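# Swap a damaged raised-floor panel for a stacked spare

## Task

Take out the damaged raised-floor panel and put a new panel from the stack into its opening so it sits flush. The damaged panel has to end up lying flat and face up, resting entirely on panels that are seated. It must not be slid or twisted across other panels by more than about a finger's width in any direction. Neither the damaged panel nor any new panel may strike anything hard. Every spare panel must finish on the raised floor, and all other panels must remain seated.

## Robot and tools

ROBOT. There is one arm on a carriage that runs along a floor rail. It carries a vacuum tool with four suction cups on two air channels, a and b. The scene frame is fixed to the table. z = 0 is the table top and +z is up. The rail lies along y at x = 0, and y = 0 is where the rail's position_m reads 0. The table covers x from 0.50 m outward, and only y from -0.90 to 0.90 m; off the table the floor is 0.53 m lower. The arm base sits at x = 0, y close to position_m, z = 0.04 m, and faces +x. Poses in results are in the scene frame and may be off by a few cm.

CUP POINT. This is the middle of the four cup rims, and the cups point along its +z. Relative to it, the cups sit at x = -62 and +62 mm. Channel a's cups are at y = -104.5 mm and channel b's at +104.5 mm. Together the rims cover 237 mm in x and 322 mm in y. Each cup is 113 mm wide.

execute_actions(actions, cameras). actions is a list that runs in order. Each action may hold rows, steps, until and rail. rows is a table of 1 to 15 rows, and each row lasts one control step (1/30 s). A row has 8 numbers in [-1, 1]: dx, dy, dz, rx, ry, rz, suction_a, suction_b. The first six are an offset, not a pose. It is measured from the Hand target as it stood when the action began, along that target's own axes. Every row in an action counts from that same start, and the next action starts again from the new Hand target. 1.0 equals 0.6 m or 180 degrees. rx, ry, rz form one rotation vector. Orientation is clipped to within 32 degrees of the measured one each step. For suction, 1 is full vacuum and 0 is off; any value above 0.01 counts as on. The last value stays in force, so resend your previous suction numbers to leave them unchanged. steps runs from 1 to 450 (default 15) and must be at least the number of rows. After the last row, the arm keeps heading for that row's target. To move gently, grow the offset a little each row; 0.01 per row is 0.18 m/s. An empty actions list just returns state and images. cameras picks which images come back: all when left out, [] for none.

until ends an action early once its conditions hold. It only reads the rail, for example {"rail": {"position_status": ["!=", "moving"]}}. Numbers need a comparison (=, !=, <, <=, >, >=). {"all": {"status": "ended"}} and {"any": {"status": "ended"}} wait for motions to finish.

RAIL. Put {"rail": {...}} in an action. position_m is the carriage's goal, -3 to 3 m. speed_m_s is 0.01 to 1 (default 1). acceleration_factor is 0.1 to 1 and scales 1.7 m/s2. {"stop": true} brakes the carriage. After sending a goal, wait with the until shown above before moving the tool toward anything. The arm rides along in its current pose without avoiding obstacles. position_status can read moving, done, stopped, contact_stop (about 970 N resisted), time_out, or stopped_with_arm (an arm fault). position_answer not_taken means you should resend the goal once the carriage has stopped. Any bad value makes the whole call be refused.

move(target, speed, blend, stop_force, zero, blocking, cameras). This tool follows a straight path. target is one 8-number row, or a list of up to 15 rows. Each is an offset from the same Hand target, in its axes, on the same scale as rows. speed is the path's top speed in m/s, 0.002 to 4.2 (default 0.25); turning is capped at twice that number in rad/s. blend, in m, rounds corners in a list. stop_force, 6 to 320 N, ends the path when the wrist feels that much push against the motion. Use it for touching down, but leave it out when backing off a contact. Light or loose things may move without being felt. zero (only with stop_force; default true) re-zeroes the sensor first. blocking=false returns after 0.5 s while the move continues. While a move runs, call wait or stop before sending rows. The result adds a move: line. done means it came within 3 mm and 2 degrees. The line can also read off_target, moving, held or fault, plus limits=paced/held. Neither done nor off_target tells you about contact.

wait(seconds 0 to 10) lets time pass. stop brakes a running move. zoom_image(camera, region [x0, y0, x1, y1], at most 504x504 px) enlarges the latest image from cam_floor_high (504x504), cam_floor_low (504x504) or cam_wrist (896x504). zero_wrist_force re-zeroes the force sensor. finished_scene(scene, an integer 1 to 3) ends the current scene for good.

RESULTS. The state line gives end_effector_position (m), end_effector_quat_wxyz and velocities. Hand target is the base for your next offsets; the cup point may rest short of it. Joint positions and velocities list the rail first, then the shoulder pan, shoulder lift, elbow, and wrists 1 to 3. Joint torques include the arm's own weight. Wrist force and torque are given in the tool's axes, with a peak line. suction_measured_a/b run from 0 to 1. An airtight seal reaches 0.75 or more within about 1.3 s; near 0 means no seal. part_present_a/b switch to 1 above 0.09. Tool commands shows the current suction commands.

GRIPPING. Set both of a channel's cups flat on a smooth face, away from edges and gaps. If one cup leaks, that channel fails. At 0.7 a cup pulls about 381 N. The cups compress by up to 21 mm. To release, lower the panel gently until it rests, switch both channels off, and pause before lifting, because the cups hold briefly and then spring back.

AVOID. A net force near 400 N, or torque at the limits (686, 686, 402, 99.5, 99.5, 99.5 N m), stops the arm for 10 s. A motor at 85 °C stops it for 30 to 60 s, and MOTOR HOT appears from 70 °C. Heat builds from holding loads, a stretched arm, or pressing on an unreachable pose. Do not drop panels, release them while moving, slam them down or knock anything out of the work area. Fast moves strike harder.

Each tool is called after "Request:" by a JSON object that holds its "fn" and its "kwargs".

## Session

Request:
{"fn": "execute_actions", "kwargs": {"actions": []}}

Request:
{"fn": "zoom_image", "kwargs": {"camera": "cam_floor_high", "region": [0, 80, 504, 420]}}

Scene clock: 0.00 s.
end_effector_position=(+0.8500, +1.7102, +0.4400) suction_measured_a=0.00 part_present_a=0 suction_measured_b=0.01 part_present_b=0 end_effector_quat_wxyz=(+0.000, +0.000, +1.000, +0.000)
Joint positions: [1.71 -0.239 -1.498 2.092 -2.165 -1.571 1.332]
Joint velocities: within noise
Joint torques (N m): no reading
Wrist force (N): no reading
Wrist torque (N m): no reading
Wrist force, peak (N): no reading
Hand target: +0.8500, +1.7102, +0.4400; +0.000, +0.000, +1.000, +0.000
Tool commands: tool/suction_a=+0.0 tool/suction_b=+0.0
rail: position_m=1.710 position_status=done

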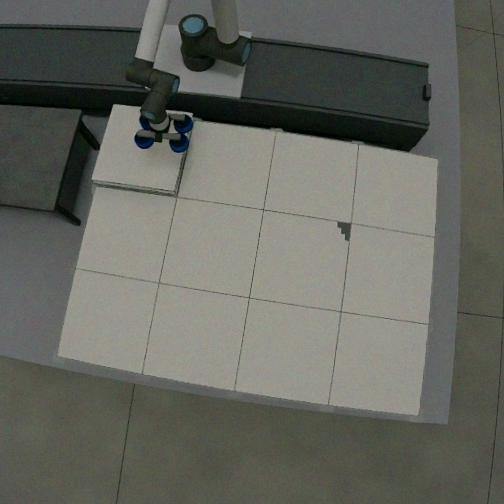

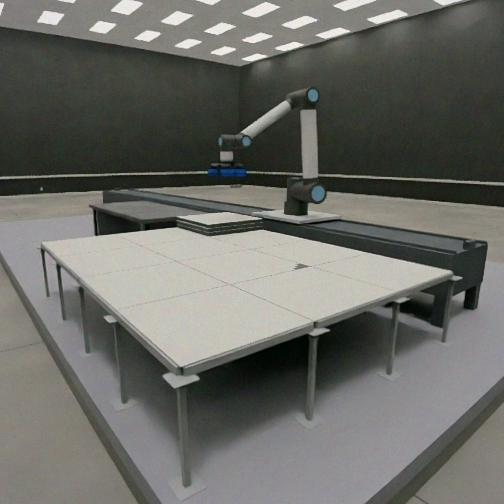

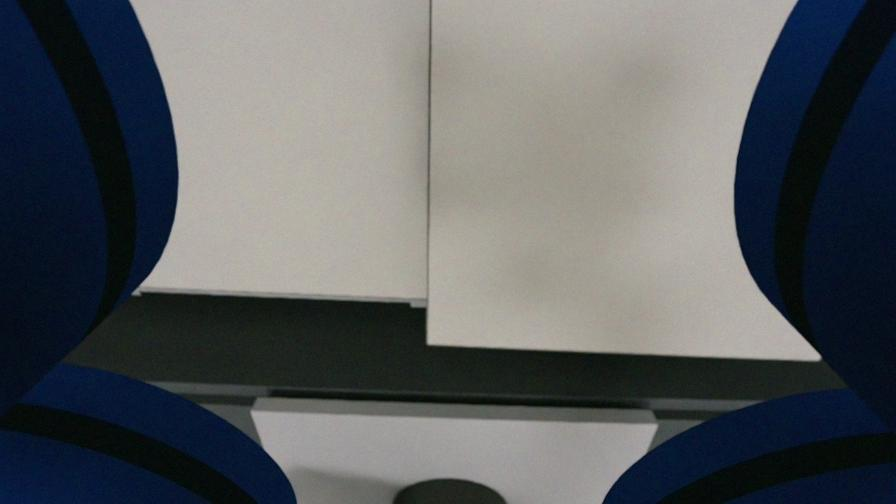

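Scaled by 1.000.

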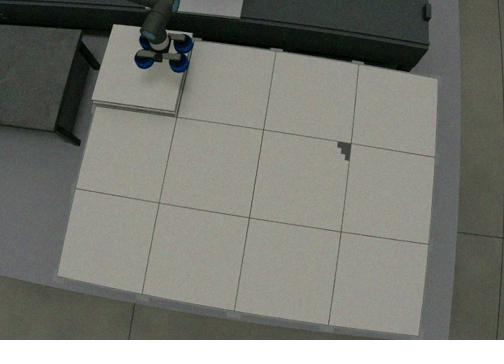

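Request:
{"fn": "execute_actions", "kwargs": {"actions": [{"rail":{"position_m":2.64},"steps":1}], "cameras": []}}

Request:
{"fn": "move", "kwargs": {"target": [-0.9167,0,0.3167,0,0,0,0,0], "speed": 0.4}}

Request:
{"fn": "zoom_image", "kwargs": {"camera": "cam_wrist", "region": [150, 250, 450, 450]}}

Request:
{"fn": "zoom_image", "kwargs": {"camera": "cam_wrist", "region": [500, 250, 800, 450]}}

Scene clock: 18.13 s.
end_effector_position=(+0.8500, +2.6400, +0.4400) suction_measured_a=0.00 part_present_a=0 suction_measured_b=0.01 part_present_b=0 end_effector_quat_wxyz=(+0.000, +0.000, +1.000, +0.000)
Joint positions: [2.64 -0.239 -1.498 2.092 -2.165 -1.571 1.332]
Joint velocities: within noise
Joint torques (N m): [-23.08 -90.53 -83.35 -10.38 0.08 0.45]
Wrist force (N): [0.0 0.2 0.0]
Wrist torque (N m): [0.02 0.01 0.00]
Wrist force, peak (N): [-0.4 5.7 0.3]
Hand target: +0.8500, +2.6400, +0.4400; +0.000, +0.000, +1.000, +0.000
Tool commands: tool/suction_a=+0.0 tool/suction_b=+0.0
rail: position_m=2.640 position_status=done
No camera images: "cameras" was empty.

Scene clock: 20.40 s.
end_effector_position=(+1.3998, +2.6400, +0.2501) suction_measured_a=0.00 part_present_a=0 suction_measured_b=0.01 part_present_b=0 end_effector_quat_wxyz=(+0.000, +0.000, +1.000, +0.000)
Joint positions: [2.64 -0.144 -0.811 1.332 -2.092 -1.571 1.427]
Joint velocities: within noise
Joint torques (N m): [17.19 -198.22 -99.88 -5.17 -3.76 6.77]
Wrist force (N): [-0.5 0.0 0.0]
Wrist torque (N m): [-0.02 -0.01 0.04]
Wrist force, peak (N): [-4.7 -0.4 2.1]
Hand target: +1.4000, +2.6400, +0.2500; +0.000, +0.000, +1.000, +0.000
Off the commanded pose: 0.000 m, 0 deg.
rail: position_m=2.640 position_status=done
move: done

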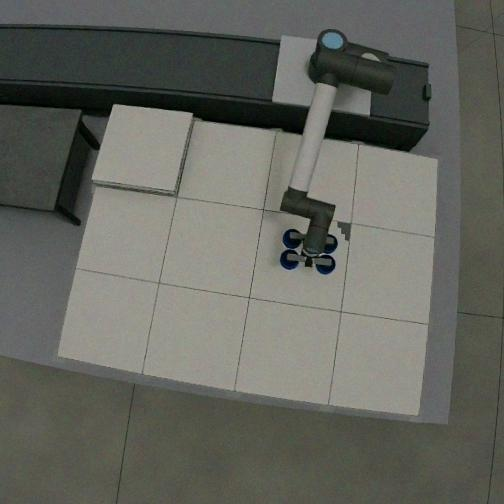

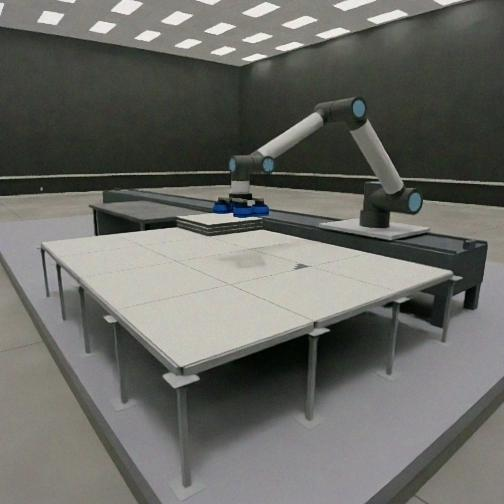

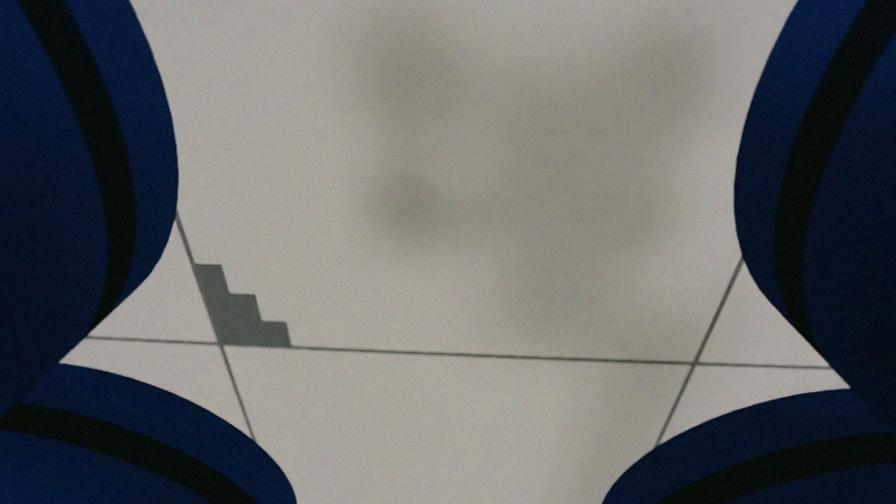

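Scaled by 1.680 from the camera's 896x504 image, which has a finer 1280x720 frame.

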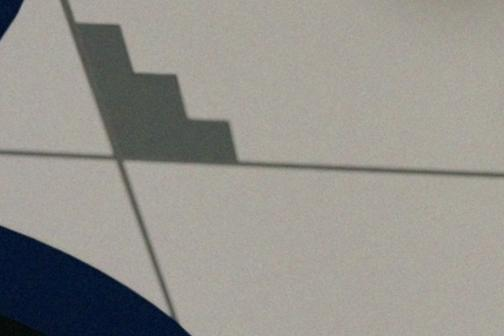

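Scaled by 1.680 from the camera's 896x504 image, which has a finer 1280x720 frame.

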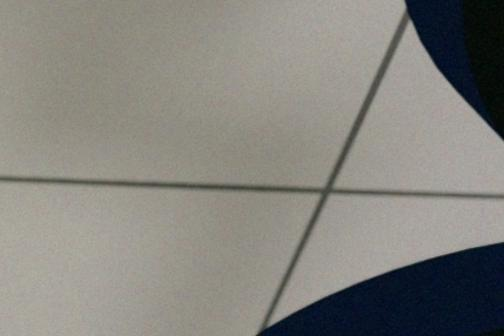

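Request:
{"fn": "move", "kwargs": {"target": [0.025,-0.0117,0.4167,0,0,0,0,0], "speed": 0.3, "cameras": []}}

Request:
{"fn": "move", "kwargs": {"target": [0,0,0.16,0,0,0,0,0], "speed": 0.02, "stop_force": 20, "cameras": []}}

Scene clock: 29.90 s.
end_effector_position=(+1.3849, +2.6330, +0.0002) suction_measured_a=0.00 part_present_a=0 suction_measured_b=0.01 part_present_b=0 end_effector_quat_wxyz=(+0.000, +0.000, +1.000, +0.000)
Joint positions: [2.64 -0.151 -0.647 1.417 -2.341 -1.571 1.42]
Joint velocities: within noise
Joint torques (N m): [-18 -209.16 -93.31 -15.91 2.02 -5.12]
Wrist force (N): [0.0 -0.1 0.8]
Wrist torque (N m): [0.00 -0.02 0.07]
Wrist force, peak (N): [0.2 -0.5 5.0]
Hand target: +1.3850, +2.6330, +0.0000; +0.000, +0.000, +1.000, +0.000
Off the commanded pose: 0.000 m, 0 deg.
rail: position_m=2.640 position_status=done
move: done
No camera images: "cameras" was empty.

Scene clock: 34.63 s.
end_effector_position=(+1.3850, +2.6330, -0.0685) suction_measured_a=0.00 part_present_a=0 suction_measured_b=0.01 part_present_b=0 end_effector_quat_wxyz=(+0.000, +0.000, +1.000, +0.000)
Joint positions: [2.64 -0.151 -0.589 1.414 -2.396 -1.571 1.42]
Joint velocities: within noise
Joint torques (N m): [-20.6 -251.22 -46.34 -4.92 3.4 -5.34]
Wrist force (N): [4.0 0.9 -18.8]
Wrist torque (N m): [0.17 -0.07 0.06]
Wrist force, peak (N): [6.4 1.0 -26.6]
Hand target: +1.3851, +2.6330, -0.0685; +0.000, +0.000, +1.000, +0.000 (not the last commanded pose)
Off the commanded pose: 0.028 m, 0 deg.
rail: position_m=2.640 position_status=done
move: contact
No camera images: "cameras" was empty.

Request:
{"fn": "execute_actions", "kwargs": {"actions": [{"rows":[[0,0,0,0,0,0,1,1]],"steps":45}], "cameras": []}}

Request:
{"fn": "move", "kwargs": {"target": [0,0,-0.16,0,0,0,1,1], "speed": 0.07}}

Scene clock: 38.17 s.
end_effector_position=(+1.3851, +2.6330, -0.0685) suction_measured_a=0.91 part_present_a=1 suction_measured_b=0.95 part_present_b=1 end_effector_quat_wxyz=(+0.000, +0.000, +1.000, +0.000)
Joint positions: [2.64 -0.151 -0.589 1.414 -2.396 -1.571 1.42]
Joint velocities: within noise
Joint torques (N m): [9.92 -454.05 -175.23 -37 -3.24 7.22]
Wrist force (N): [-0.2 5.3 32.9]
Wrist torque (N m): [0.87 -0.40 0.05]
Wrist force, peak (N): [-33.3 -3.5 122.8]
Hand target: +1.3851, +2.6330, -0.0685; +0.000, +0.000, +1.000, +0.000
Off the commanded pose: 0.000 m, 0 deg.
rail: position_m=2.640 position_status=done
No camera images: "cameras" was empty.

Scene clock: 39.97 s.
end_effector_position=(+1.3850, +2.6330, +0.0272) suction_measured_a=0.91 part_present_a=1 suction_measured_b=0.95 part_present_b=1 end_effector_quat_wxyz=(+0.000, +0.000, +1.000, +0.000)
Joint positions: [2.64 -0.151 -0.669 1.416 -2.318 -1.571 1.42]
Joint velocities: within noise
Joint torques (N m): [5.92 -454.1 -187.63 -26.57 -3.16 5.77]
Wrist force (N): [-0.2 5.1 32.1]
Wrist torque (N m): [0.84 -0.40 0.07]
Wrist force, peak (N): [1.3 5.0 42.3]
Hand target: +1.3850, +2.6330, +0.0275; +0.000, +0.000, +1.000, +0.000
Off the commanded pose: 0.000 m, 0 deg.
rail: position_m=2.640 position_status=done
move: done

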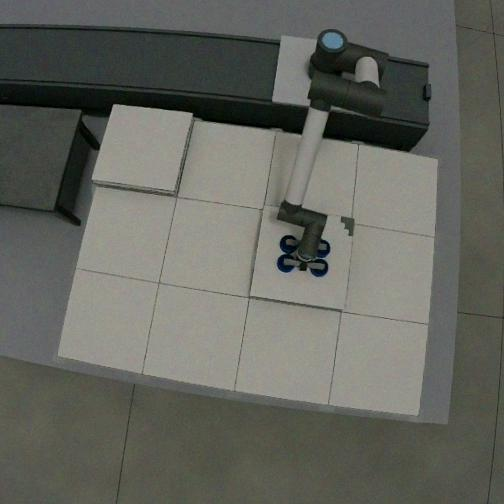

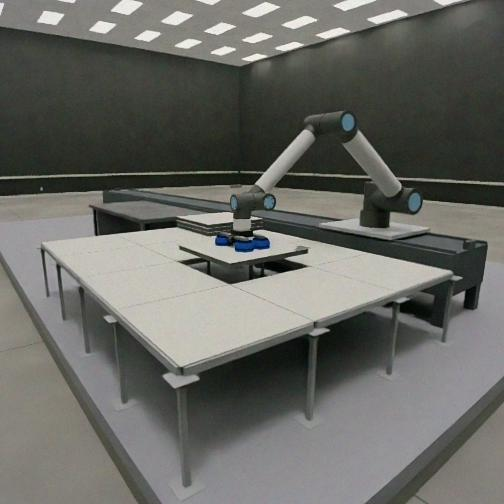

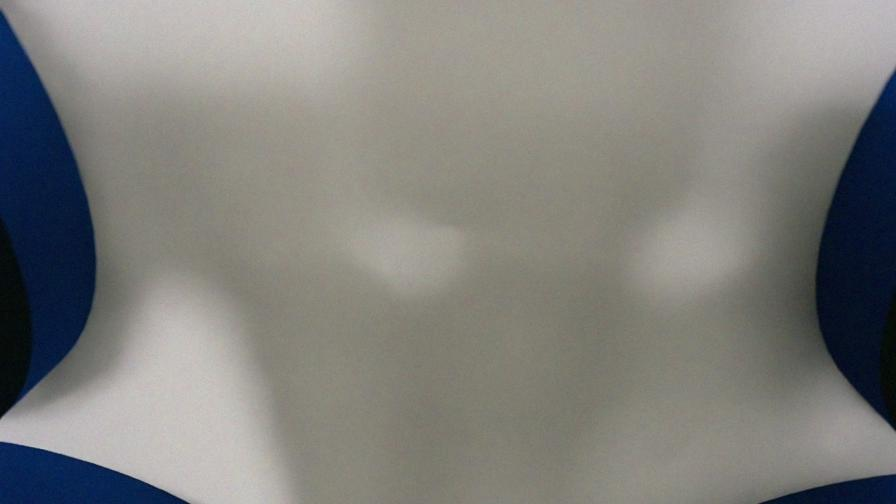

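Request:
{"fn": "execute_actions", "kwargs": {"actions": [{"rail":{"position_m":1.89,"acceleration_factor":0.7},"steps":200,"until":{"rail":{"position_status":["!=","moving"]}}}], "cameras": []}}

Request:
{"fn": "move", "kwargs": {"target": [0,0,0.1,0,0,0,1,1], "speed": 0.1, "cameras": ["cam_floor_high"]}}

Request:
{"fn": "move", "kwargs": {"target": [0,0,0.08,0,0,0,1,1], "speed": 0.01, "stop_force": 20, "cameras": []}}

Scene clock: 47.30 s.
end_effector_position=(+1.3850, +1.8833, +0.0275) suction_measured_a=0.91 part_present_a=1 suction_measured_b=0.95 part_present_b=1 end_effector_quat_wxyz=(+0.000, +0.000, +1.000, +0.000)
Joint positions: [1.89 -0.15 -0.669 1.416 -2.318 -1.571 1.42]
Joint velocities: within noise
Joint torques (N m): [-17.33 -445.45 -178.39 -30.86 -3.4 -1.43]
Wrist force (N): [0.0 4.9 33.1]
Wrist torque (N m): [0.81 -0.42 0.02]
Wrist force, peak (N): [-0.8 44.6 32.3]
Hand target: +1.3850, +1.8830, +0.0275; +0.000, +0.000, +1.000, +0.000
Tool commands: tool/suction_a=+1.0 tool/suction_b=+1.0
Off the commanded pose: 0.000 m, 0 deg.
rail: position_m=1.890 position_status=done
No camera images: "cameras" was empty.

Scene clock: 48.40 s.
end_effector_position=(+1.3850, +1.8830, -0.0322) suction_measured_a=0.91 part_present_a=1 suction_measured_b=0.95 part_present_b=1 end_effector_quat_wxyz=(+0.000, +0.000, +1.000, +0.000)
Joint positions: [1.89 -0.151 -0.62 1.417 -2.368 -1.571 1.42]
Joint velocities: within noise
Joint torques (N m): [-19 -399.52 -185.43 -38.74 -2.89 -4.37]
Wrist force (N): [0.0 5.2 33.3]
Wrist torque (N m): [0.85 -0.44 0.06]
Wrist force, peak (N): [1.7 5.0 44.3]
Hand target: +1.3850, +1.8830, -0.0325; +0.000, +0.000, +1.000, +0.000
Off the commanded pose: 0.000 m, 0 deg.
rail: position_m=1.890 position_status=done
move: done
Images, in order (width x height): cam_floor_high 504x504.

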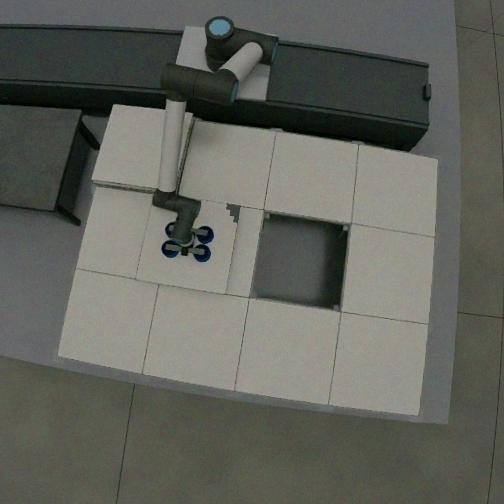

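Scene clock: 51.90 s.
end_effector_position=(+1.3852, +1.8830, -0.0523) suction_measured_a=0.91 part_present_a=1 suction_measured_b=0.95 part_present_b=1 end_effector_quat_wxyz=(+0.000, +0.000, +1.000, +0.000)
Joint positions: [1.89 -0.151 -0.603 1.415 -2.384 -1.571 1.42]
Joint velocities: within noise
Joint torques (N m): [-11.17 -428.93 -132.68 -22.47 7.17 -3.86]
Wrist force (N): [-4.6 2.4 16.3]
Wrist torque (N m): [5.31 -4.86 -0.66]
Wrist force, peak (N): [0.5 4.8 33.6]
Hand target: +1.3852, +1.8830, -0.0523; +0.000, +0.000, +1.000, +0.000 (not the last commanded pose)
Off the commanded pose: 0.028 m, 0 deg.
rail: position_m=1.890 position_status=done
move: contact
No camera images: "cameras" was empty.

Request:
{"fn": "move", "kwargs": {"target": [0,0,0.03,0,0,0,1,1], "speed": 0.003, "stop_force": 100, "cameras": []}}

Request:
{"fn": "execute_actions", "kwargs": {"actions": [{"rows":[[0,0,0,0,0,0,0,0],[0,0,0,0,0,0,0,0],[0,0,-0.001,0,0,0,0,0],[0,0,-0.002,0,0,0,0,0],[0,0,-0.004,0,0,0,0,0],[0,0,-0.006,0,0,0,0,0],[0,0,-0.008,0,0,0,0,0],[0,0,-0.01,0,0,0,0,0],[0,0,-0.012,0,0,0,0,0],[0,0,-0.014,0,0,0,0,0]],"steps":40}], "cameras": []}}

Scene clock: 56.07 s.
end_effector_position=(+1.3853, +1.8829, -0.0535) suction_measured_a=0.91 part_present_a=1 suction_measured_b=0.95 part_present_b=1 end_effector_quat_wxyz=(+0.000, +0.000, +1.000, +0.000)
Joint positions: [1.89 -0.151 -0.602 1.415 -2.385 -1.571 1.42]
Joint velocities: within noise
Joint torques (N m): [-5.45 -295.9 -119.86 -19.61 6.83 -3.36]
Wrist force (N): [42.4 9.8 -91.3]
Wrist torque (N m): [8.79 -0.83 2.21]
Wrist force, peak (N): [43.3 9.8 -91.9]
Hand target: +1.3853, +1.8829, -0.0535; +0.000, +0.000, +1.000, +0.000 (not the last commanded pose)
Off the commanded pose: 0.017 m, 0 deg.
rail: position_m=1.890 position_status=done
move: contact
No camera images: "cameras" was empty.

Scene clock: 57.60 s.
end_effector_position=(+1.3853, +1.8829, -0.0451) suction_measured_a=0.00 part_present_a=0 suction_measured_b=0.01 part_present_b=0 end_effector_quat_wxyz=(+0.000, +0.000, +1.000, +0.000)
Joint positions: [1.89 -0.151 -0.609 1.416 -2.379 -1.571 1.42]
Joint velocities: within noise
Joint torques (N m): [-6.3 -102.03 8.98 9.78 -2.49 -3.31]
Wrist force (N): [23.4 3.8 -140.9]
Wrist torque (N m): [0.70 -0.60 -1.22]
Wrist force, peak (N): [51.5 6.9 -243.7]
Hand target: +1.3853, +1.8829, -0.0451; +0.000, +0.000, +1.000, +0.000
Off the commanded pose: 0.000 m, 0 deg.
rail: position_m=1.890 position_status=done
No camera images: "cameras" was empty.

Request:
{"fn": "move", "kwargs": {"target": [[0,0,-0.04,0,0,0,0,0],[0.2,0,-0.4,0,0,0,0,0],[1.035,0,-0.67,0,0,0,0,0]], "speed": [0.06,0.35,0.4], "blend": [0.01,0.08,0], "cameras": []}}

Request:
{"fn": "execute_actions", "kwargs": {"actions": [{"rail":{"position_m":1.447,"acceleration_factor":1},"steps":200,"until":{"rail":{"position_status":["!=","moving"]}}}]}}

Request:
{"fn": "zoom_image", "kwargs": {"camera": "cam_wrist", "region": [150, 250, 450, 450]}}

Request:
{"fn": "zoom_image", "kwargs": {"camera": "cam_wrist", "region": [500, 250, 800, 450]}}

every number of target 3 of 3 must lie in its column's range; nothing of the call was run
Scene clock: 76.50 s.
end_effector_position=(+1.3853, +1.8829, -0.0451) suction_measured_a=0.00 part_present_a=0 suction_measured_b=0.01 part_present_b=0 end_effector_quat_wxyz=(+0.000, +0.000, +1.000, +0.000)
Joint positions: [1.89 -0.151 -0.609 1.416 -2.379 -1.571 1.42]
Joint velocities: within noise
Joint torques (N m): [-8.25 -95.23 -11.56 6.05 -1.96 -3.19]
Wrist force (N): [23.5 4.2 -140.6]
Wrist torque (N m): [0.74 -0.63 -1.21]
Wrist force, peak (N): [23.2 4.6 -141.6]
Hand target: +1.3853, +1.8829, -0.0451; +0.000, +0.000, +1.000, +0.000
Tool commands: tool/suction_a=+0.0 tool/suction_b=+0.0
Off the commanded pose: 0.000 m, 0 deg.
rail: position_m=1.890 position_status=done

not run: a call was refused earlier in this reply.

This scene's latest camera images include none from cam_wrist. They are from: cam_floor_high. cam_wrist's image comes with the result of a call that names it in "cameras".

This scene's latest camera images include none from cam_wrist. They are from: cam_floor_high. cam_wrist's image comes with the result of a call that names it in "cameras".

Split the move; zero the force sensor once in the air.

Request:
{"fn": "move", "kwargs": {"target": [[0,0,-0.04,0,0,0,0,0],[0.2,0,-0.4,0,0,0,0,0],[0.8,0,-0.67,0,0,0,0,0]], "speed": [0.06,0.35,0.4], "blend": [0.01,0.08,0], "cameras": []}}

Request:
{"fn": "execute_actions", "kwargs": {"actions": [{"rail":{"position_m":1.447,"acceleration_factor":1},"steps":1}], "cameras": []}}

Request:
{"fn": "move", "kwargs": {"target": [0.235,0,0,0,0,0,0,0], "speed": 0.3}}

Request:
{"fn": "zoom_image", "kwargs": {"camera": "cam_wrist", "region": [150, 250, 450, 450]}}

Request:
{"fn": "zoom_image", "kwargs": {"camera": "cam_wrist", "region": [500, 250, 800, 450]}}

Scene clock: 83.53 s.
end_effector_position=(+0.9052, +1.8830, +0.3564) suction_measured_a=0.00 part_present_a=0 suction_measured_b=0.01 part_present_b=0 end_effector_quat_wxyz=(+0.000, +0.000, +1.000, +0.000)
Joint positions: [1.89 -0.232 -1.37 2.083 -2.284 -1.571 1.339]
Joint velocities: within noise
Joint torques (N m): [-24.46 -138.96 -64 -5.34 3.73 -5.83]
Wrist force (N): [0.1 3.8 0.8]
Wrist torque (N m): [0.49 0.00 0.04]
Wrist force, peak (N): [23.2 4.3 -141.3]
Hand target: +0.9050, +1.8830, +0.3565; +0.000, +0.000, +1.000, +0.000
Off the commanded pose: 0.000 m, 0 deg.
rail: position_m=1.890 position_status=done
move: done
No camera images: "cameras" was empty.

Scene clock: 84.93 s.
end_effector_position=(+0.9050, +1.4400, +0.3565) suction_measured_a=0.00 part_present_a=0 suction_measured_b=0.01 part_present_b=0 end_effector_quat_wxyz=(+0.000, +0.000, +1.000, +0.000)
Joint positions: [1.447 -0.232 -1.371 2.083 -2.284 -1.571 1.339]
Joint velocities: within noise
Joint torques (N m): [14.18 -128.83 -73.9 -7.43 -3.37 -5.31]
Wrist force (N): [-0.5 3.5 0.9]
Wrist torque (N m): [0.45 0.08 0.04]
Wrist force, peak (N): [0.2 9.1 1.0]
Hand target: +0.9050, +1.4400, +0.3565; +0.000, +0.000, +1.000, +0.000
Tool commands: tool/suction_a=+0.0 tool/suction_b=+0.0
Off the commanded pose: 0.000 m, 0 deg.
rail: position_m=1.447 position_status=done
No camera images: "cameras" was empty.

Scene clock: 86.10 s.
end_effector_position=(+0.7642, +1.4400, +0.3564) suction_measured_a=0.00 part_present_a=0 suction_measured_b=0.01 part_present_b=0 end_effector_quat_wxyz=(+0.000, +0.000, +1.000, +0.000)
Joint positions: [1.447 -0.275 -1.523 2.266 -2.314 -1.571 1.296]
Joint velocities: within noise
Joint torques (N m): [-22.06 -103.28 -61.38 -5.13 3.88 -5.98]
Wrist force (N): [0.1 3.7 0.5]
Wrist torque (N m): [0.49 0.00 0.01]
Wrist force, peak (N): [3.7 4.1 0.7]
Hand target: +0.7640, +1.4400, +0.3564; +0.000, +0.000, +1.000, +0.000
Off the commanded pose: 0.000 m, 0 deg.
rail: position_m=1.447 position_status=done
move: done

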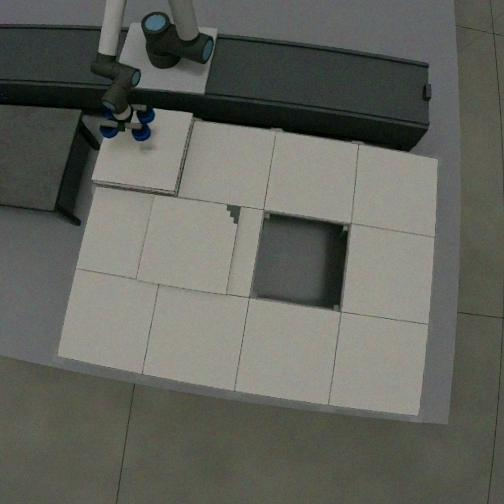

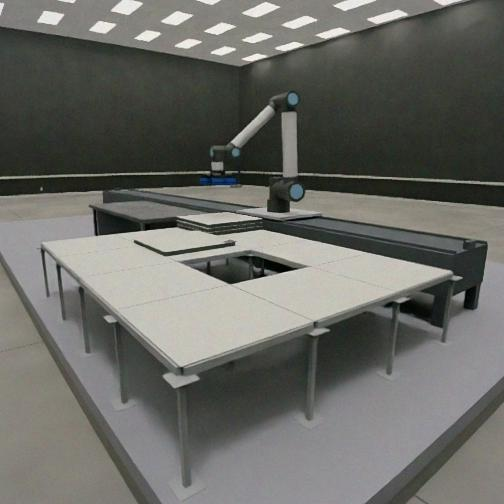

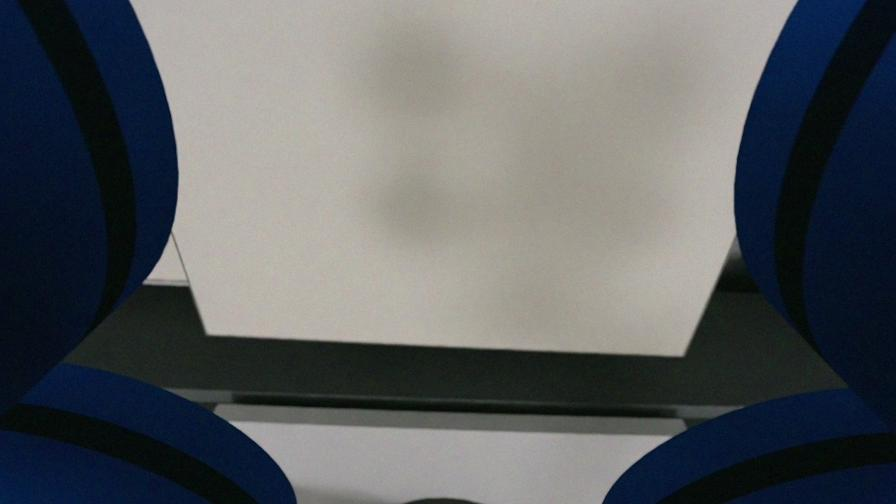

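Scaled by 1.680 from the camera's 896x504 image, which has a finer 1280x720 frame.

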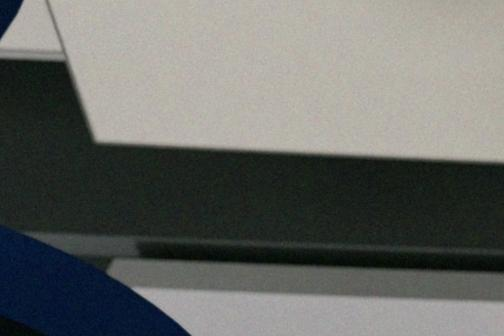

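Scaled by 1.680 from the camera's 896x504 image, which has a finer 1280x720 frame.

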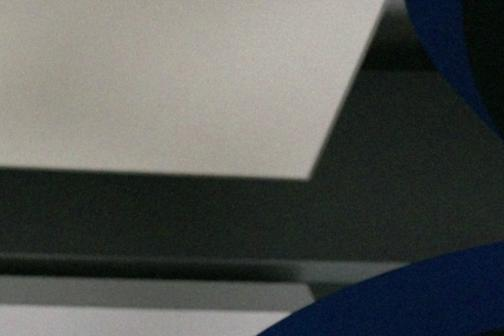

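Request:
{"fn": "move", "kwargs": {"target": [-0.0062,0.0062,0.4,0,0,0.00267,0,0], "speed": 0.3, "cameras": []}}

Request:
{"fn": "zero_wrist_force", "kwargs": {}}

Request:
{"fn": "move", "kwargs": {"target": [0,0,0.16,0,0,0,0,0], "speed": 0.02, "stop_force": 20, "cameras": []}}

Request:
{"fn": "execute_actions", "kwargs": {"actions": [{"rows":[[0,0,0,0,0,0,1,1]],"steps":45}], "cameras": []}}

Request:
{"fn": "move", "kwargs": {"target": [0,0,-0.1,0,0,0,1,1], "speed": 0.07, "cameras": []}}

Scene clock: 103.93 s.
end_effector_position=(+0.7679, +1.4437, +0.1166) suction_measured_a=0.00 part_present_a=0 suction_measured_b=0.01 part_present_b=0 end_effector_quat_wxyz=(+0.000, +0.004, +1.000, +0.000)
Joint positions: [1.447 -0.269 -1.203 2.392 -2.76 -1.571 1.31]
Joint velocities: within noise
Joint torques (N m): [17.55 -83.53 -27.66 -15.56 -1.95 6.26]
Wrist force (N): [-0.1 3.9 0.4]
Wrist torque (N m): [0.52 0.01 0.01]
Wrist force, peak (N): [0.2 4.1 -3.9]
Hand target: +0.7679, +1.4437, +0.1164; +0.000, +0.004, +1.000, +0.000
Off the commanded pose: 0.000 m, 0 deg.
rail: position_m=1.447 position_status=done
move: done
No camera images: "cameras" was empty.

Wrist force sensor zeroed.

Scene clock: 109.53 s.
end_effector_position=(+0.7680, +1.4437, +0.0363) suction_measured_a=0.00 part_present_a=0 suction_measured_b=0.01 part_present_b=0 end_effector_quat_wxyz=(+0.000, +0.004, +1.000, +0.000)
Joint positions: [1.447 -0.269 -1.072 2.408 -2.908 -1.571 1.31]
Joint velocities: within noise
Joint torques (N m): [11.71 -140.04 -40.23 -3.96 -3.24 6.35]
Wrist force (N, zeroed by zero_wrist_force): [1.1 0.5 -17.5]
Wrist torque (N m, zeroed by zero_wrist_force): [0.05 0.05 0.04]
Wrist force, peak (N, zeroed by zero_wrist_force): [2.8 0.8 -27.3]
Hand target: +0.7680, +1.4437, +0.0363; +0.000, +0.004, +1.000, +0.000 (not the last commanded pose)
Off the commanded pose: 0.016 m, 0 deg.
rail: position_m=1.447 position_status=done
move: contact
No camera images: "cameras" was empty.

Scene clock: 111.23 s.
end_effector_position=(+0.7680, +1.4437, +0.0363) suction_measured_a=0.91 part_present_a=1 suction_measured_b=0.95 part_present_b=1 end_effector_quat_wxyz=(+0.000, +0.004, +1.000, +0.000)
Joint positions: [1.447 -0.269 -1.072 2.408 -2.908 -1.571 1.31]
Joint velocities: within noise
Joint torques (N m): [-22.57 -224.18 -78.9 -37.25 3.19 -5.64]
Wrist force (N, zeroed by zero_wrist_force): [0.4 -0.2 42.9]
Wrist torque (N m, zeroed by zero_wrist_force): [0.31 -2.34 0.04]
Wrist force, peak (N, zeroed by zero_wrist_force): [-8.0 -2.9 139.7]
Hand target: +0.7680, +1.4437, +0.0363; +0.000, +0.004, +1.000, +0.000
Off the commanded pose: 0.000 m, 0 deg.
rail: position_m=1.447 position_status=done
No camera images: "cameras" was empty.

Scene clock: 112.60 s.
end_effector_position=(+0.7679, +1.4437, +0.0962) suction_measured_a=0.91 part_present_a=1 suction_measured_b=0.95 part_present_b=1 end_effector_quat_wxyz=(+0.000, +0.004, +1.000, +0.000)
Joint positions: [1.447 -0.269 -1.171 2.397 -2.798 -1.571 1.31]
Joint velocities: within noise
Joint torques (N m): [-7.13 -247.93 -115.7 -26.38 2.28 -2.86]
Wrist force (N, zeroed by zero_wrist_force): [0.3 -0.1 42.5]
Wrist torque (N m, zeroed by zero_wrist_force): [0.33 -2.32 0.01]
Wrist force, peak (N, zeroed by zero_wrist_force): [0.3 -0.5 49.8]
Hand target: +0.7679, +1.4437, +0.0963; +0.000, +0.004, +1.000, +0.000
Off the commanded pose: 0.000 m, 0 deg.
rail: position_m=1.447 position_status=done
move: done
No camera images: "cameras" was empty.

Request:
{"fn": "execute_actions", "kwargs": {"actions": [{"rail":{"position_m":2.64,"acceleration_factor":0.6},"steps":1}], "cameras": []}}

Request:
{"fn": "move", "kwargs": {"target": [-0.95,0,0,0,0,-0.00267,1,1], "speed": 0.25, "cameras": ["cam_floor_high","cam_floor_low"]}}

Scene clock: 136.50 s.
end_effector_position=(+0.7679, +2.6366, +0.0963) suction_measured_a=0.91 part_present_a=1 suction_measured_b=0.95 part_present_b=1 end_effector_quat_wxyz=(+0.000, +0.004, +1.000, +0.000)
Joint positions: [2.64 -0.269 -1.171 2.397 -2.798 -1.571 1.31]
Joint velocities: within noise
Joint torques (N m): [-10.71 -239.56 -94.44 -33.59 3.37 -4.69]
Wrist force (N, zeroed by zero_wrist_force): [0.4 -0.1 43.2]
Wrist torque (N m, zeroed by zero_wrist_force): [0.33 -2.32 0.01]
Wrist force, peak (N, zeroed by zero_wrist_force): [-0.2 -28.2 42.4]
Hand target: +0.7679, +2.6367, +0.0963; +0.000, +0.004, +1.000, +0.000
Tool commands: tool/suction_a=+1.0 tool/suction_b=+1.0
Off the commanded pose: 0.000 m, 0 deg.
rail: position_m=2.640 position_status=done
No camera images: "cameras" was empty.

Scene clock: 139.50 s.
end_effector_position=(+1.3377, +2.6319, +0.0968) suction_measured_a=0.91 part_present_a=1 suction_measured_b=0.95 part_present_b=1 end_effector_quat_wxyz=(+0.000, +0.000, +1.000, +0.000)
Joint positions: [2.64 -0.157 -0.765 1.499 -2.306 -1.571 1.414]
Joint velocities: within noise
Joint torques (N m): [17.19 -387.1 -195.96 -28.18 -3.16 6.37]
Wrist force (N, zeroed by zero_wrist_force): [-4.3 4.0 43.8]
Wrist torque (N m, zeroed by zero_wrist_force): [0.88 -1.76 0.09]
Wrist force, peak (N, zeroed by zero_wrist_force): [-24.6 4.0 44.5]
Hand target: +1.3379, +2.6319, +0.0968; +0.000, +0.000, +1.000, +0.000
Off the commanded pose: 0.000 m, 0 deg.
rail: position_m=2.640 position_status=done
move: done
Images, in order (width x height): cam_floor_high 504x504, cam_floor_low 504x504.

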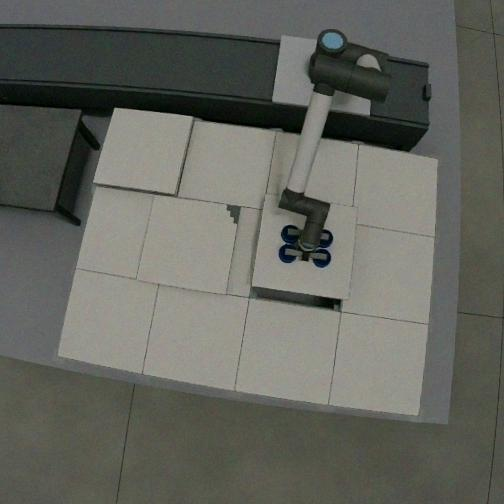

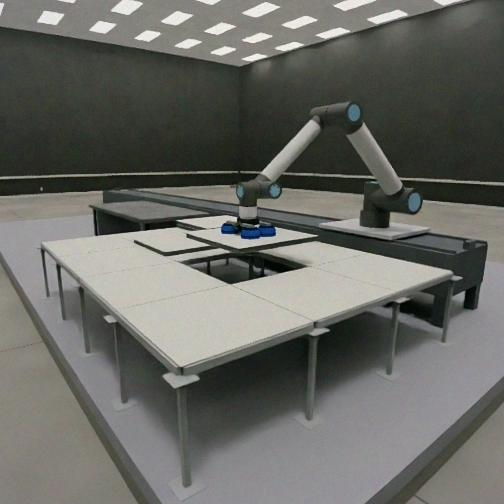

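Request:
{"fn": "move", "kwargs": {"target": [[-0.0878,0.008,0.1,0,0,0,1,1],[-0.0878,0.008,0.2347,0,0,0,1,1]], "speed": 0.12, "blend": [0.02,0]}}

Request:
{"fn": "zoom_image", "kwargs": {"camera": "cam_floor_high", "region": [240, 190, 370, 320]}}

Request:
{"fn": "zoom_image", "kwargs": {"camera": "cam_floor_low", "region": [160, 200, 340, 310]}}

Scene clock: 146.23 s.
end_effector_position=(+1.3907, +2.6367, -0.0436) suction_measured_a=0.91 part_present_a=1 suction_measured_b=0.95 part_present_b=1 end_effector_quat_wxyz=(+0.000, +0.000, +1.000, +0.000)
Joint positions: [2.64 -0.147 -0.606 1.405 -2.371 -1.571 1.423]
Joint velocities: within noise
Joint torques (N m): [18.27 -411.38 -188.56 -37.91 -0.87 6.55]
Wrist force (N, zeroed by zero_wrist_force): [-3.4 4.1 45.1]
Wrist torque (N m, zeroed by zero_wrist_force): [0.90 -1.85 0.05]
Wrist force, peak (N, zeroed by zero_wrist_force): [-1.3 4.7 59.3]
Hand target: +1.3907, +2.6367, -0.0440; +0.000, +0.000, +1.000, +0.000
Off the commanded pose: 0.000 m, 0 deg.
rail: position_m=2.640 position_status=done
move: done

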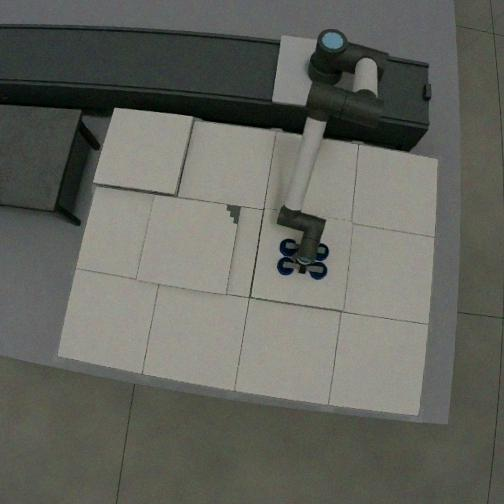

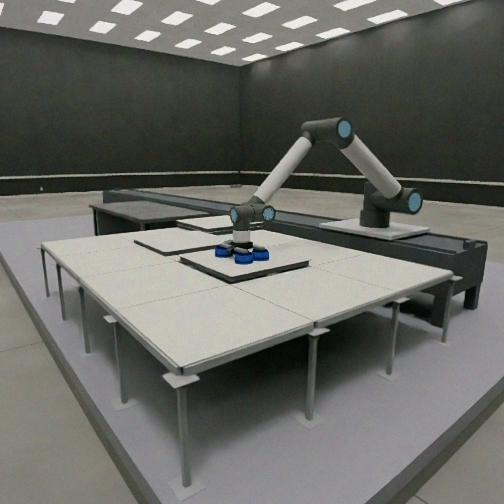

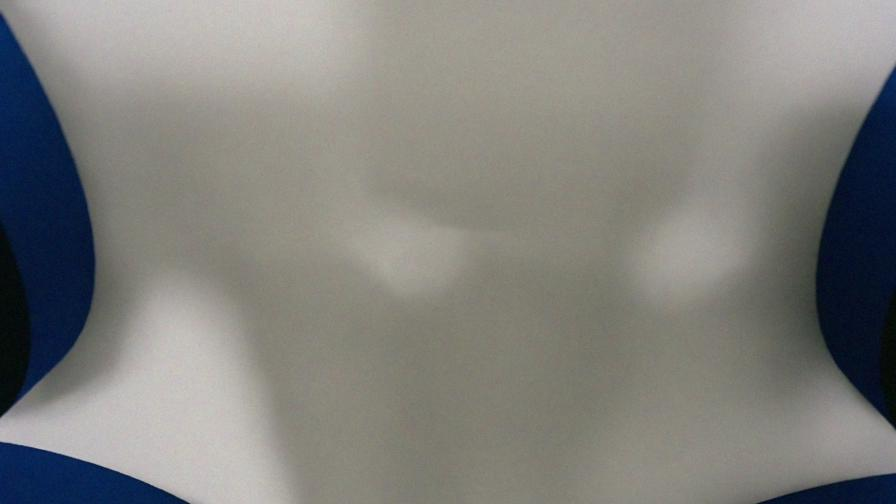

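Scaled by 3.877 from the camera's 504x504 image, which has a finer 720x720 frame.

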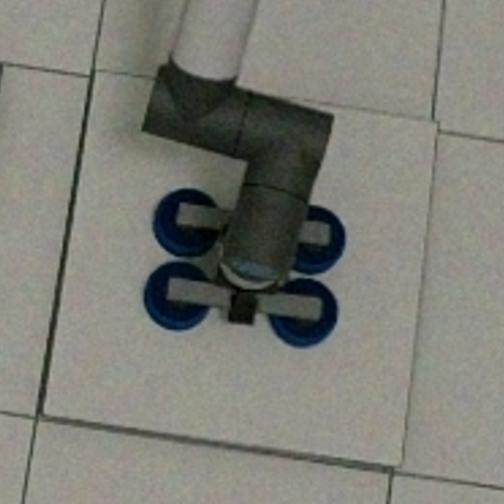

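Scaled by 2.800 from the camera's 504x504 image, which has a finer 720x720 frame.

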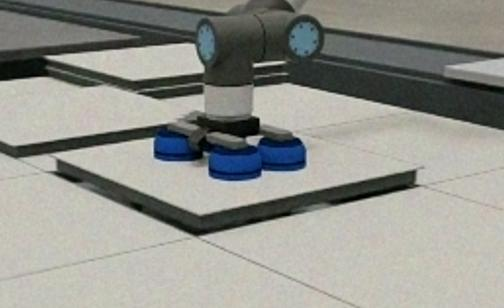

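Request:
{"fn": "move", "kwargs": {"target": [0,0,0.12,0,0,0,1,1], "speed": 0.012, "stop_force": 22, "cameras": []}}

Scene clock: 149.87 s.
end_effector_position=(+1.3908, +2.6367, -0.0563) suction_measured_a=0.91 part_present_a=1 suction_measured_b=0.95 part_present_b=1 end_effector_quat_wxyz=(+0.000, +0.000, +1.000, +0.000)
Joint positions: [2.64 -0.147 -0.595 1.404 -2.381 -1.571 1.423]
Joint velocities: within noise
Joint torques (N m): [9.93 -436.49 -143.48 -24.98 -8.62 6.23]
Wrist force (N, zeroed by zero_wrist_force): [1.4 1.6 22.6]
Wrist torque (N m, zeroed by zero_wrist_force): [-5.39 -5.49 -1.92]
Wrist force, peak (N, zeroed by zero_wrist_force): [-3.7 4.6 45.0]
Hand target: +1.3907, +2.6367, -0.0563; +0.000, +0.000, +1.000, +0.000 (not the last commanded pose)
Off the commanded pose: 0.060 m, 0 deg.
rail: position_m=2.640 position_status=done
move: contact
No camera images: "cameras" was empty.

Request:
{"fn": "move", "kwargs": {"target": [[0,0,-0.008,0,0,0,1,1],[0.0033,-0.0042,-0.008,0,0,0,1,1]], "speed": 0.03, "cameras": []}}

Request:
{"fn": "move", "kwargs": {"target": [0,0,0.12,0,0,0,1,1], "speed": 0.012, "stop_force": 22, "cameras": []}}

Scene clock: 155.07 s.
end_effector_position=(+1.3889, +2.6344, -0.0516) suction_measured_a=0.91 part_present_a=1 suction_measured_b=0.95 part_present_b=1 end_effector_quat_wxyz=(+0.000, +0.000, +1.000, +0.000)
Joint positions: [2.64 -0.149 -0.6 1.408 -2.38 -1.571 1.422]
Joint velocities: within noise
Joint torques (N m): [-19.88 -471.06 -155.18 -37.87 4.13 -5.48]
Wrist force (N, zeroed by zero_wrist_force): [-2.8 4.0 44.4]
Wrist torque (N m, zeroed by zero_wrist_force): [0.98 -1.89 0.04]
Wrist force, peak (N, zeroed by zero_wrist_force): [-2.7 4.2 46.2]
Hand target: +1.3888, +2.6341, -0.0515; +0.000, +0.000, +1.000, +0.000
Off the commanded pose: 0.000 m, 0 deg.
rail: position_m=2.640 position_status=done
move: done
No camera images: "cameras" was empty.

Scene clock: 156.77 s.
end_effector_position=(+1.3887, +2.6341, -0.0563) suction_measured_a=0.91 part_present_a=1 suction_measured_b=0.95 part_present_b=1 end_effector_quat_wxyz=(+0.000, +0.000, +1.000, +0.000)
Joint positions: [2.64 -0.149 -0.597 1.409 -2.384 -1.571 1.421]
Joint velocities: within noise
Joint torques (N m): [-0.16 -444.49 -144.48 -26.08 -7.41 7.13]
Wrist force (N, zeroed by zero_wrist_force): [-1.9 5.0 25.9]
Wrist torque (N m, zeroed by zero_wrist_force): [-3.43 -3.08 -0.41]
Wrist force, peak (N, zeroed by zero_wrist_force): [-3.8 4.2 44.6]
Hand target: +1.3887, +2.6342, -0.0563; +0.000, +0.000, +1.000, +0.000 (not the last commanded pose)
Off the commanded pose: 0.067 m, 0 deg.
rail: position_m=2.640 position_status=done
move: contact
No camera images: "cameras" was empty.

Request:
{"fn": "move", "kwargs": {"target": [[0,0,-0.008,0,0,0,1,1],[0.0,-0.005,-0.008,0,0,0,1,1]], "speed": 0.03, "cameras": []}}

Request:
{"fn": "move", "kwargs": {"target": [0,0,0.12,0,0,0,1,1], "speed": 0.012, "stop_force": 22, "cameras": []}}

Scene clock: 161.03 s.
end_effector_position=(+1.3886, +2.6315, -0.0516) suction_measured_a=0.91 part_present_a=1 suction_measured_b=0.95 part_present_b=1 end_effector_quat_wxyz=(+0.000, +0.000, +1.000, +0.000)
Joint positions: [2.64 -0.151 -0.601 1.409 -2.38 -1.571 1.419]
Joint velocities: within noise
Joint torques (N m): [-20.51 -465.99 -158.2 -28.41 3.45 -4.51]
Wrist force (N, zeroed by zero_wrist_force): [-3.5 3.8 44.1]
Wrist torque (N m, zeroed by zero_wrist_force): [0.95 -1.84 0.03]
Wrist force, peak (N, zeroed by zero_wrist_force): [-2.1 3.4 46.8]
Hand target: +1.3887, +2.6312, -0.0515; +0.000, +0.000, +1.000, +0.000
Off the commanded pose: 0.000 m, 0 deg.
rail: position_m=2.640 position_status=done
move: done
No camera images: "cameras" was empty.

Scene clock: 162.77 s.
end_effector_position=(+1.3886, +2.6312, -0.0567) suction_measured_a=0.91 part_present_a=1 suction_measured_b=0.95 part_present_b=1 end_effector_quat_wxyz=(+0.000, +0.000, +1.000, +0.000)
Joint positions: [2.64 -0.152 -0.596 1.409 -2.384 -1.571 1.419]
Joint velocities: within noise
Joint torques (N m): [-9.08 -443.46 -147.55 -33.39 -4.75 2.54]
Wrist force (N, zeroed by zero_wrist_force): [-2.0 5.7 21.6]
Wrist torque (N m, zeroed by zero_wrist_force): [-1.68 4.88 0.24]
Wrist force, peak (N, zeroed by zero_wrist_force): [-3.3 4.4 44.6]
Hand target: +1.3886, +2.6312, -0.0567; +0.000, +0.000, +1.000, +0.000 (not the last commanded pose)
Off the commanded pose: 0.067 m, 0 deg.
rail: position_m=2.640 position_status=done
move: contact
No camera images: "cameras" was empty.

Request:
{"fn": "move", "kwargs": {"target": [[0,0,-0.008,0,0,0,1,1],[-0.0038,-0.0015,-0.008,0,0,0,1,1]], "speed": 0.03, "cameras": []}}

Request:
{"fn": "move", "kwargs": {"target": [0,0,0.12,0,0,0,1,1], "speed": 0.012, "stop_force": 22, "cameras": []}}

Scene clock: 184.00 s.
end_effector_position=(+1.3907, +2.6304, -0.0518) suction_measured_a=0.91 part_present_a=1 suction_measured_b=0.95 part_present_b=1 end_effector_quat_wxyz=(+0.000, +0.000, +1.000, +0.000)
Joint positions: [2.64 -0.152 -0.599 1.405 -2.378 -1.571 1.419]
Joint velocities: within noise
Joint torques (N m): [-20.19 -407.92 -181.69 -28.59 0.95 -6.51]
Wrist force (N, zeroed by zero_wrist_force): [-4.2 4.2 44.0]
Wrist torque (N m, zeroed by zero_wrist_force): [0.91 -1.75 0.06]
Wrist force, peak (N, zeroed by zero_wrist_force): [-1.0 4.7 47.1]
Hand target: +1.3909, +2.6303, -0.0519; +0.000, +0.000, +1.000, +0.000
Off the commanded pose: 0.000 m, 0 deg.
rail: position_m=2.640 position_status=done
move: done
No camera images: "cameras" was empty.

Scene clock: 185.90 s.
end_effector_position=(+1.3909, +2.6303, -0.0583) suction_measured_a=0.91 part_present_a=1 suction_measured_b=0.95 part_present_b=1 end_effector_quat_wxyz=(+0.000, +0.000, +1.000, +0.000)
Joint positions: [2.64 -0.152 -0.593 1.404 -2.383 -1.571 1.419]
Joint velocities: within noise
Joint torques (N m): [-7.74 -443.94 -141.06 -29.87 -6.8 -5.11]
Wrist force (N, zeroed by zero_wrist_force): [-12.5 3.6 25.5]
Wrist torque (N m, zeroed by zero_wrist_force): [-3.68 3.50 2.23]
Wrist force, peak (N, zeroed by zero_wrist_force): [-3.1 4.1 44.8]
Hand target: +1.3909, +2.6303, -0.0583; +0.000, +0.000, +1.000, +0.000 (not the last commanded pose)
Off the commanded pose: 0.066 m, 0 deg.
rail: position_m=2.640 position_status=done
move: contact
No camera images: "cameras" was empty.

Request:
{"fn": "move", "kwargs": {"target": [[0,0,-0.006,0,0,0,1,1],[-0.003,-0.0015,-0.006,0,0,0.0006,1,1]], "speed": 0.03, "cameras": []}}

Request:
{"fn": "move", "kwargs": {"target": [0,0,0.12,0,0,0,1,1], "speed": 0.012, "stop_force": 22, "cameras": []}}

Scene clock: 189.93 s.
end_effector_position=(+1.3926, +2.6295, -0.0546) suction_measured_a=0.91 part_present_a=1 suction_measured_b=0.95 part_present_b=1 end_effector_quat_wxyz=(+0.000, +0.001, +1.000, +0.000)
Joint positions: [2.64 -0.152 -0.595 1.401 -2.378 -1.571 1.42]
Joint velocities: within noise
Joint torques (N m): [-20.18 -408.12 -192.33 -29.44 2.08 5.1]
Wrist force (N, zeroed by zero_wrist_force): [-4.2 4.5 43.9]
Wrist torque (N m, zeroed by zero_wrist_force): [0.96 -1.78 0.06]
Wrist force, peak (N, zeroed by zero_wrist_force): [-0.4 4.2 46.7]
Hand target: +1.3927, +2.6294, -0.0547; +0.000, +0.001, +1.000, +0.000
Off the commanded pose: 0.000 m, 0 deg.
rail: position_m=2.640 position_status=done
move: done
No camera images: "cameras" was empty.

Scene clock: 193.70 s.
end_effector_position=(+1.3928, +2.6294, -0.0842) suction_measured_a=0.91 part_present_a=1 suction_measured_b=0.95 part_present_b=1 end_effector_quat_wxyz=(+0.001, +0.001, +1.000, +0.000)
Joint positions: [2.64 -0.152 -0.569 1.398 -2.4 -1.571 1.42]
Joint velocities: within noise
Joint torques (N m): [-19.68 -440.63 -134.9 -22.51 8.1 -4.63]
Wrist force (N, zeroed by zero_wrist_force): [-8.3 3.8 24.3]
Wrist torque (N m, zeroed by zero_wrist_force): [6.50 -3.34 -0.31]
Wrist force, peak (N, zeroed by zero_wrist_force): [-3.8 4.4 44.9]
Hand target: +1.3928, +2.6294, -0.0842; +0.001, +0.001, +1.000, +0.000 (not the last commanded pose)
Off the commanded pose: 0.043 m, 0 deg.
rail: position_m=2.640 position_status=done
move: contact
No camera images: "cameras" was empty.

Request:
{"fn": "move", "kwargs": {"target": [0,0,0.05,0,0,0,1,1], "speed": 0.003, "stop_force": 50, "cameras": []}}

Scene clock: 197.00 s.
end_effector_position=(+1.3929, +2.6294, -0.0849) suction_measured_a=0.91 part_present_a=1 suction_measured_b=0.95 part_present_b=1 end_effector_quat_wxyz=(+0.001, +0.001, +1.000, +0.000)
Joint positions: [2.64 -0.152 -0.569 1.398 -2.401 -1.571 1.42]
Joint velocities: within noise
Joint torques (N m): [-19.13 -372.36 -137.17 -24.37 9.3 -5.52]
Wrist force (N, zeroed by zero_wrist_force): [17.8 18.0 -31.0]
Wrist torque (N m, zeroed by zero_wrist_force): [16.66 0.72 3.47]
Wrist force, peak (N, zeroed by zero_wrist_force): [18.0 17.6 -31.2]
Hand target: +1.3928, +2.6294, -0.0849; +0.001, +0.001, +1.000, +0.000 (not the last commanded pose)
Off the commanded pose: 0.029 m, 0 deg.
rail: position_m=2.640 position_status=done
move: contact
No camera images: "cameras" was empty.

Request:
{"fn": "move", "kwargs": {"target": [[0,0,-0.02,0,0,0,1,1],[-0.0033,0.0025,-0.02,0,0,0.0006,1,1]], "speed": 0.03, "cameras": []}}

Request:
{"fn": "move", "kwargs": {"target": [0,0,0.12,0,0,0,1,1], "speed": 0.01, "stop_force": 22, "cameras": []}}

Scene clock: 202.30 s.
end_effector_position=(+1.3945, +2.6307, -0.0732) suction_measured_a=0.91 part_present_a=1 suction_measured_b=0.95 part_present_b=1 end_effector_quat_wxyz=(+0.001, +0.002, +1.000, +0.000)
Joint positions: [2.64 -0.151 -0.577 1.396 -2.39 -1.571 1.423]
Joint velocities: within noise
Joint torques (N m): [18.58 -467.61 -185.36 -27.64 -2.42 6.41]
Wrist force (N, zeroed by zero_wrist_force): [-3.8 3.8 43.8]
Wrist torque (N m, zeroed by zero_wrist_force): [0.91 -1.78 0.10]
Wrist force, peak (N, zeroed by zero_wrist_force): [-1.0 4.2 49.2]
Hand target: +1.3948, +2.6309, -0.0729; +0.001, +0.002, +1.000, +0.000
Off the commanded pose: 0.000 m, 0 deg.
rail: position_m=2.640 position_status=done
move: done
No camera images: "cameras" was empty.

Scene clock: 204.97 s.
end_effector_position=(+1.3950, +2.6309, -0.0846) suction_measured_a=0.91 part_present_a=1 suction_measured_b=0.95 part_present_b=1 end_effector_quat_wxyz=(+0.001, +0.002, +1.000, +0.000)
Joint positions: [2.64 -0.151 -0.567 1.394 -2.399 -1.571 1.423]
Joint velocities: within noise
Joint torques (N m): [8.35 -437.85 -130.04 -19.04 1.03 2.84]
Wrist force (N, zeroed by zero_wrist_force): [-10.5 3.8 24.3]
Wrist torque (N m, zeroed by zero_wrist_force): [4.94 -7.38 0.01]
Wrist force, peak (N, zeroed by zero_wrist_force): [-3.3 4.3 45.2]
Hand target: +1.3950, +2.6309, -0.0846; +0.001, +0.002, +1.000, +0.000 (not the last commanded pose)
Off the commanded pose: 0.060 m, 0 deg.
rail: position_m=2.640 position_status=done
move: contact
No camera images: "cameras" was empty.

Request:
{"fn": "move", "kwargs": {"target": [[0,0,-0.012,0,0,0,1,1],[0.0028,0.0033,-0.012,0,0,0,1,1]], "speed": 0.03, "cameras": []}}

Request:
{"fn": "move", "kwargs": {"target": [0,0,0.12,0,0,0,1,1], "speed": 0.01, "stop_force": 22, "cameras": []}}

Scene clock: 210.23 s.
end_effector_position=(+1.3934, +2.6326, -0.0775) suction_measured_a=0.91 part_present_a=1 suction_measured_b=0.95 part_present_b=1 end_effector_quat_wxyz=(+0.001, +0.002, +1.000, +0.000)
Joint positions: [2.64 -0.15 -0.575 1.398 -2.395 -1.571 1.425]
Joint velocities: within noise
Joint torques (N m): [15.82 -477.65 -152.02 -39.51 3.18 7.1]
Wrist force (N, zeroed by zero_wrist_force): [-3.9 4.5 43.9]
Wrist torque (N m, zeroed by zero_wrist_force): [0.93 -1.74 0.08]
Wrist force, peak (N, zeroed by zero_wrist_force): [-1.9 4.0 47.6]
Hand target: +1.3933, +2.6328, -0.0774; +0.001, +0.002, +1.000, +0.000
Off the commanded pose: 0.000 m, 0 deg.
rail: position_m=2.640 position_status=done
move: done
No camera images: "cameras" was empty.

Scene clock: 212.30 s.
end_effector_position=(+1.3933, +2.6328, -0.0844) suction_measured_a=0.91 part_present_a=1 suction_measured_b=0.95 part_present_b=1 end_effector_quat_wxyz=(+0.001, +0.002, +1.000, +0.000)
Joint positions: [2.64 -0.15 -0.569 1.397 -2.401 -1.571 1.425]
Joint velocities: within noise
Joint torques (N m): [13.26 -435.72 -134.06 -23.75 -3.5 5.89]
Wrist force (N, zeroed by zero_wrist_force): [-4.8 3.1 20.1]
Wrist torque (N m, zeroed by zero_wrist_force): [0.69 -3.59 0.40]
Wrist force, peak (N, zeroed by zero_wrist_force): [-2.8 4.2 44.4]
Hand target: +1.3933, +2.6328, -0.0844; +0.001, +0.002, +1.000, +0.000 (not the last commanded pose)
Off the commanded pose: 0.065 m, 0 deg.
rail: position_m=2.640 position_status=done
move: contact
No camera images: "cameras" was empty.


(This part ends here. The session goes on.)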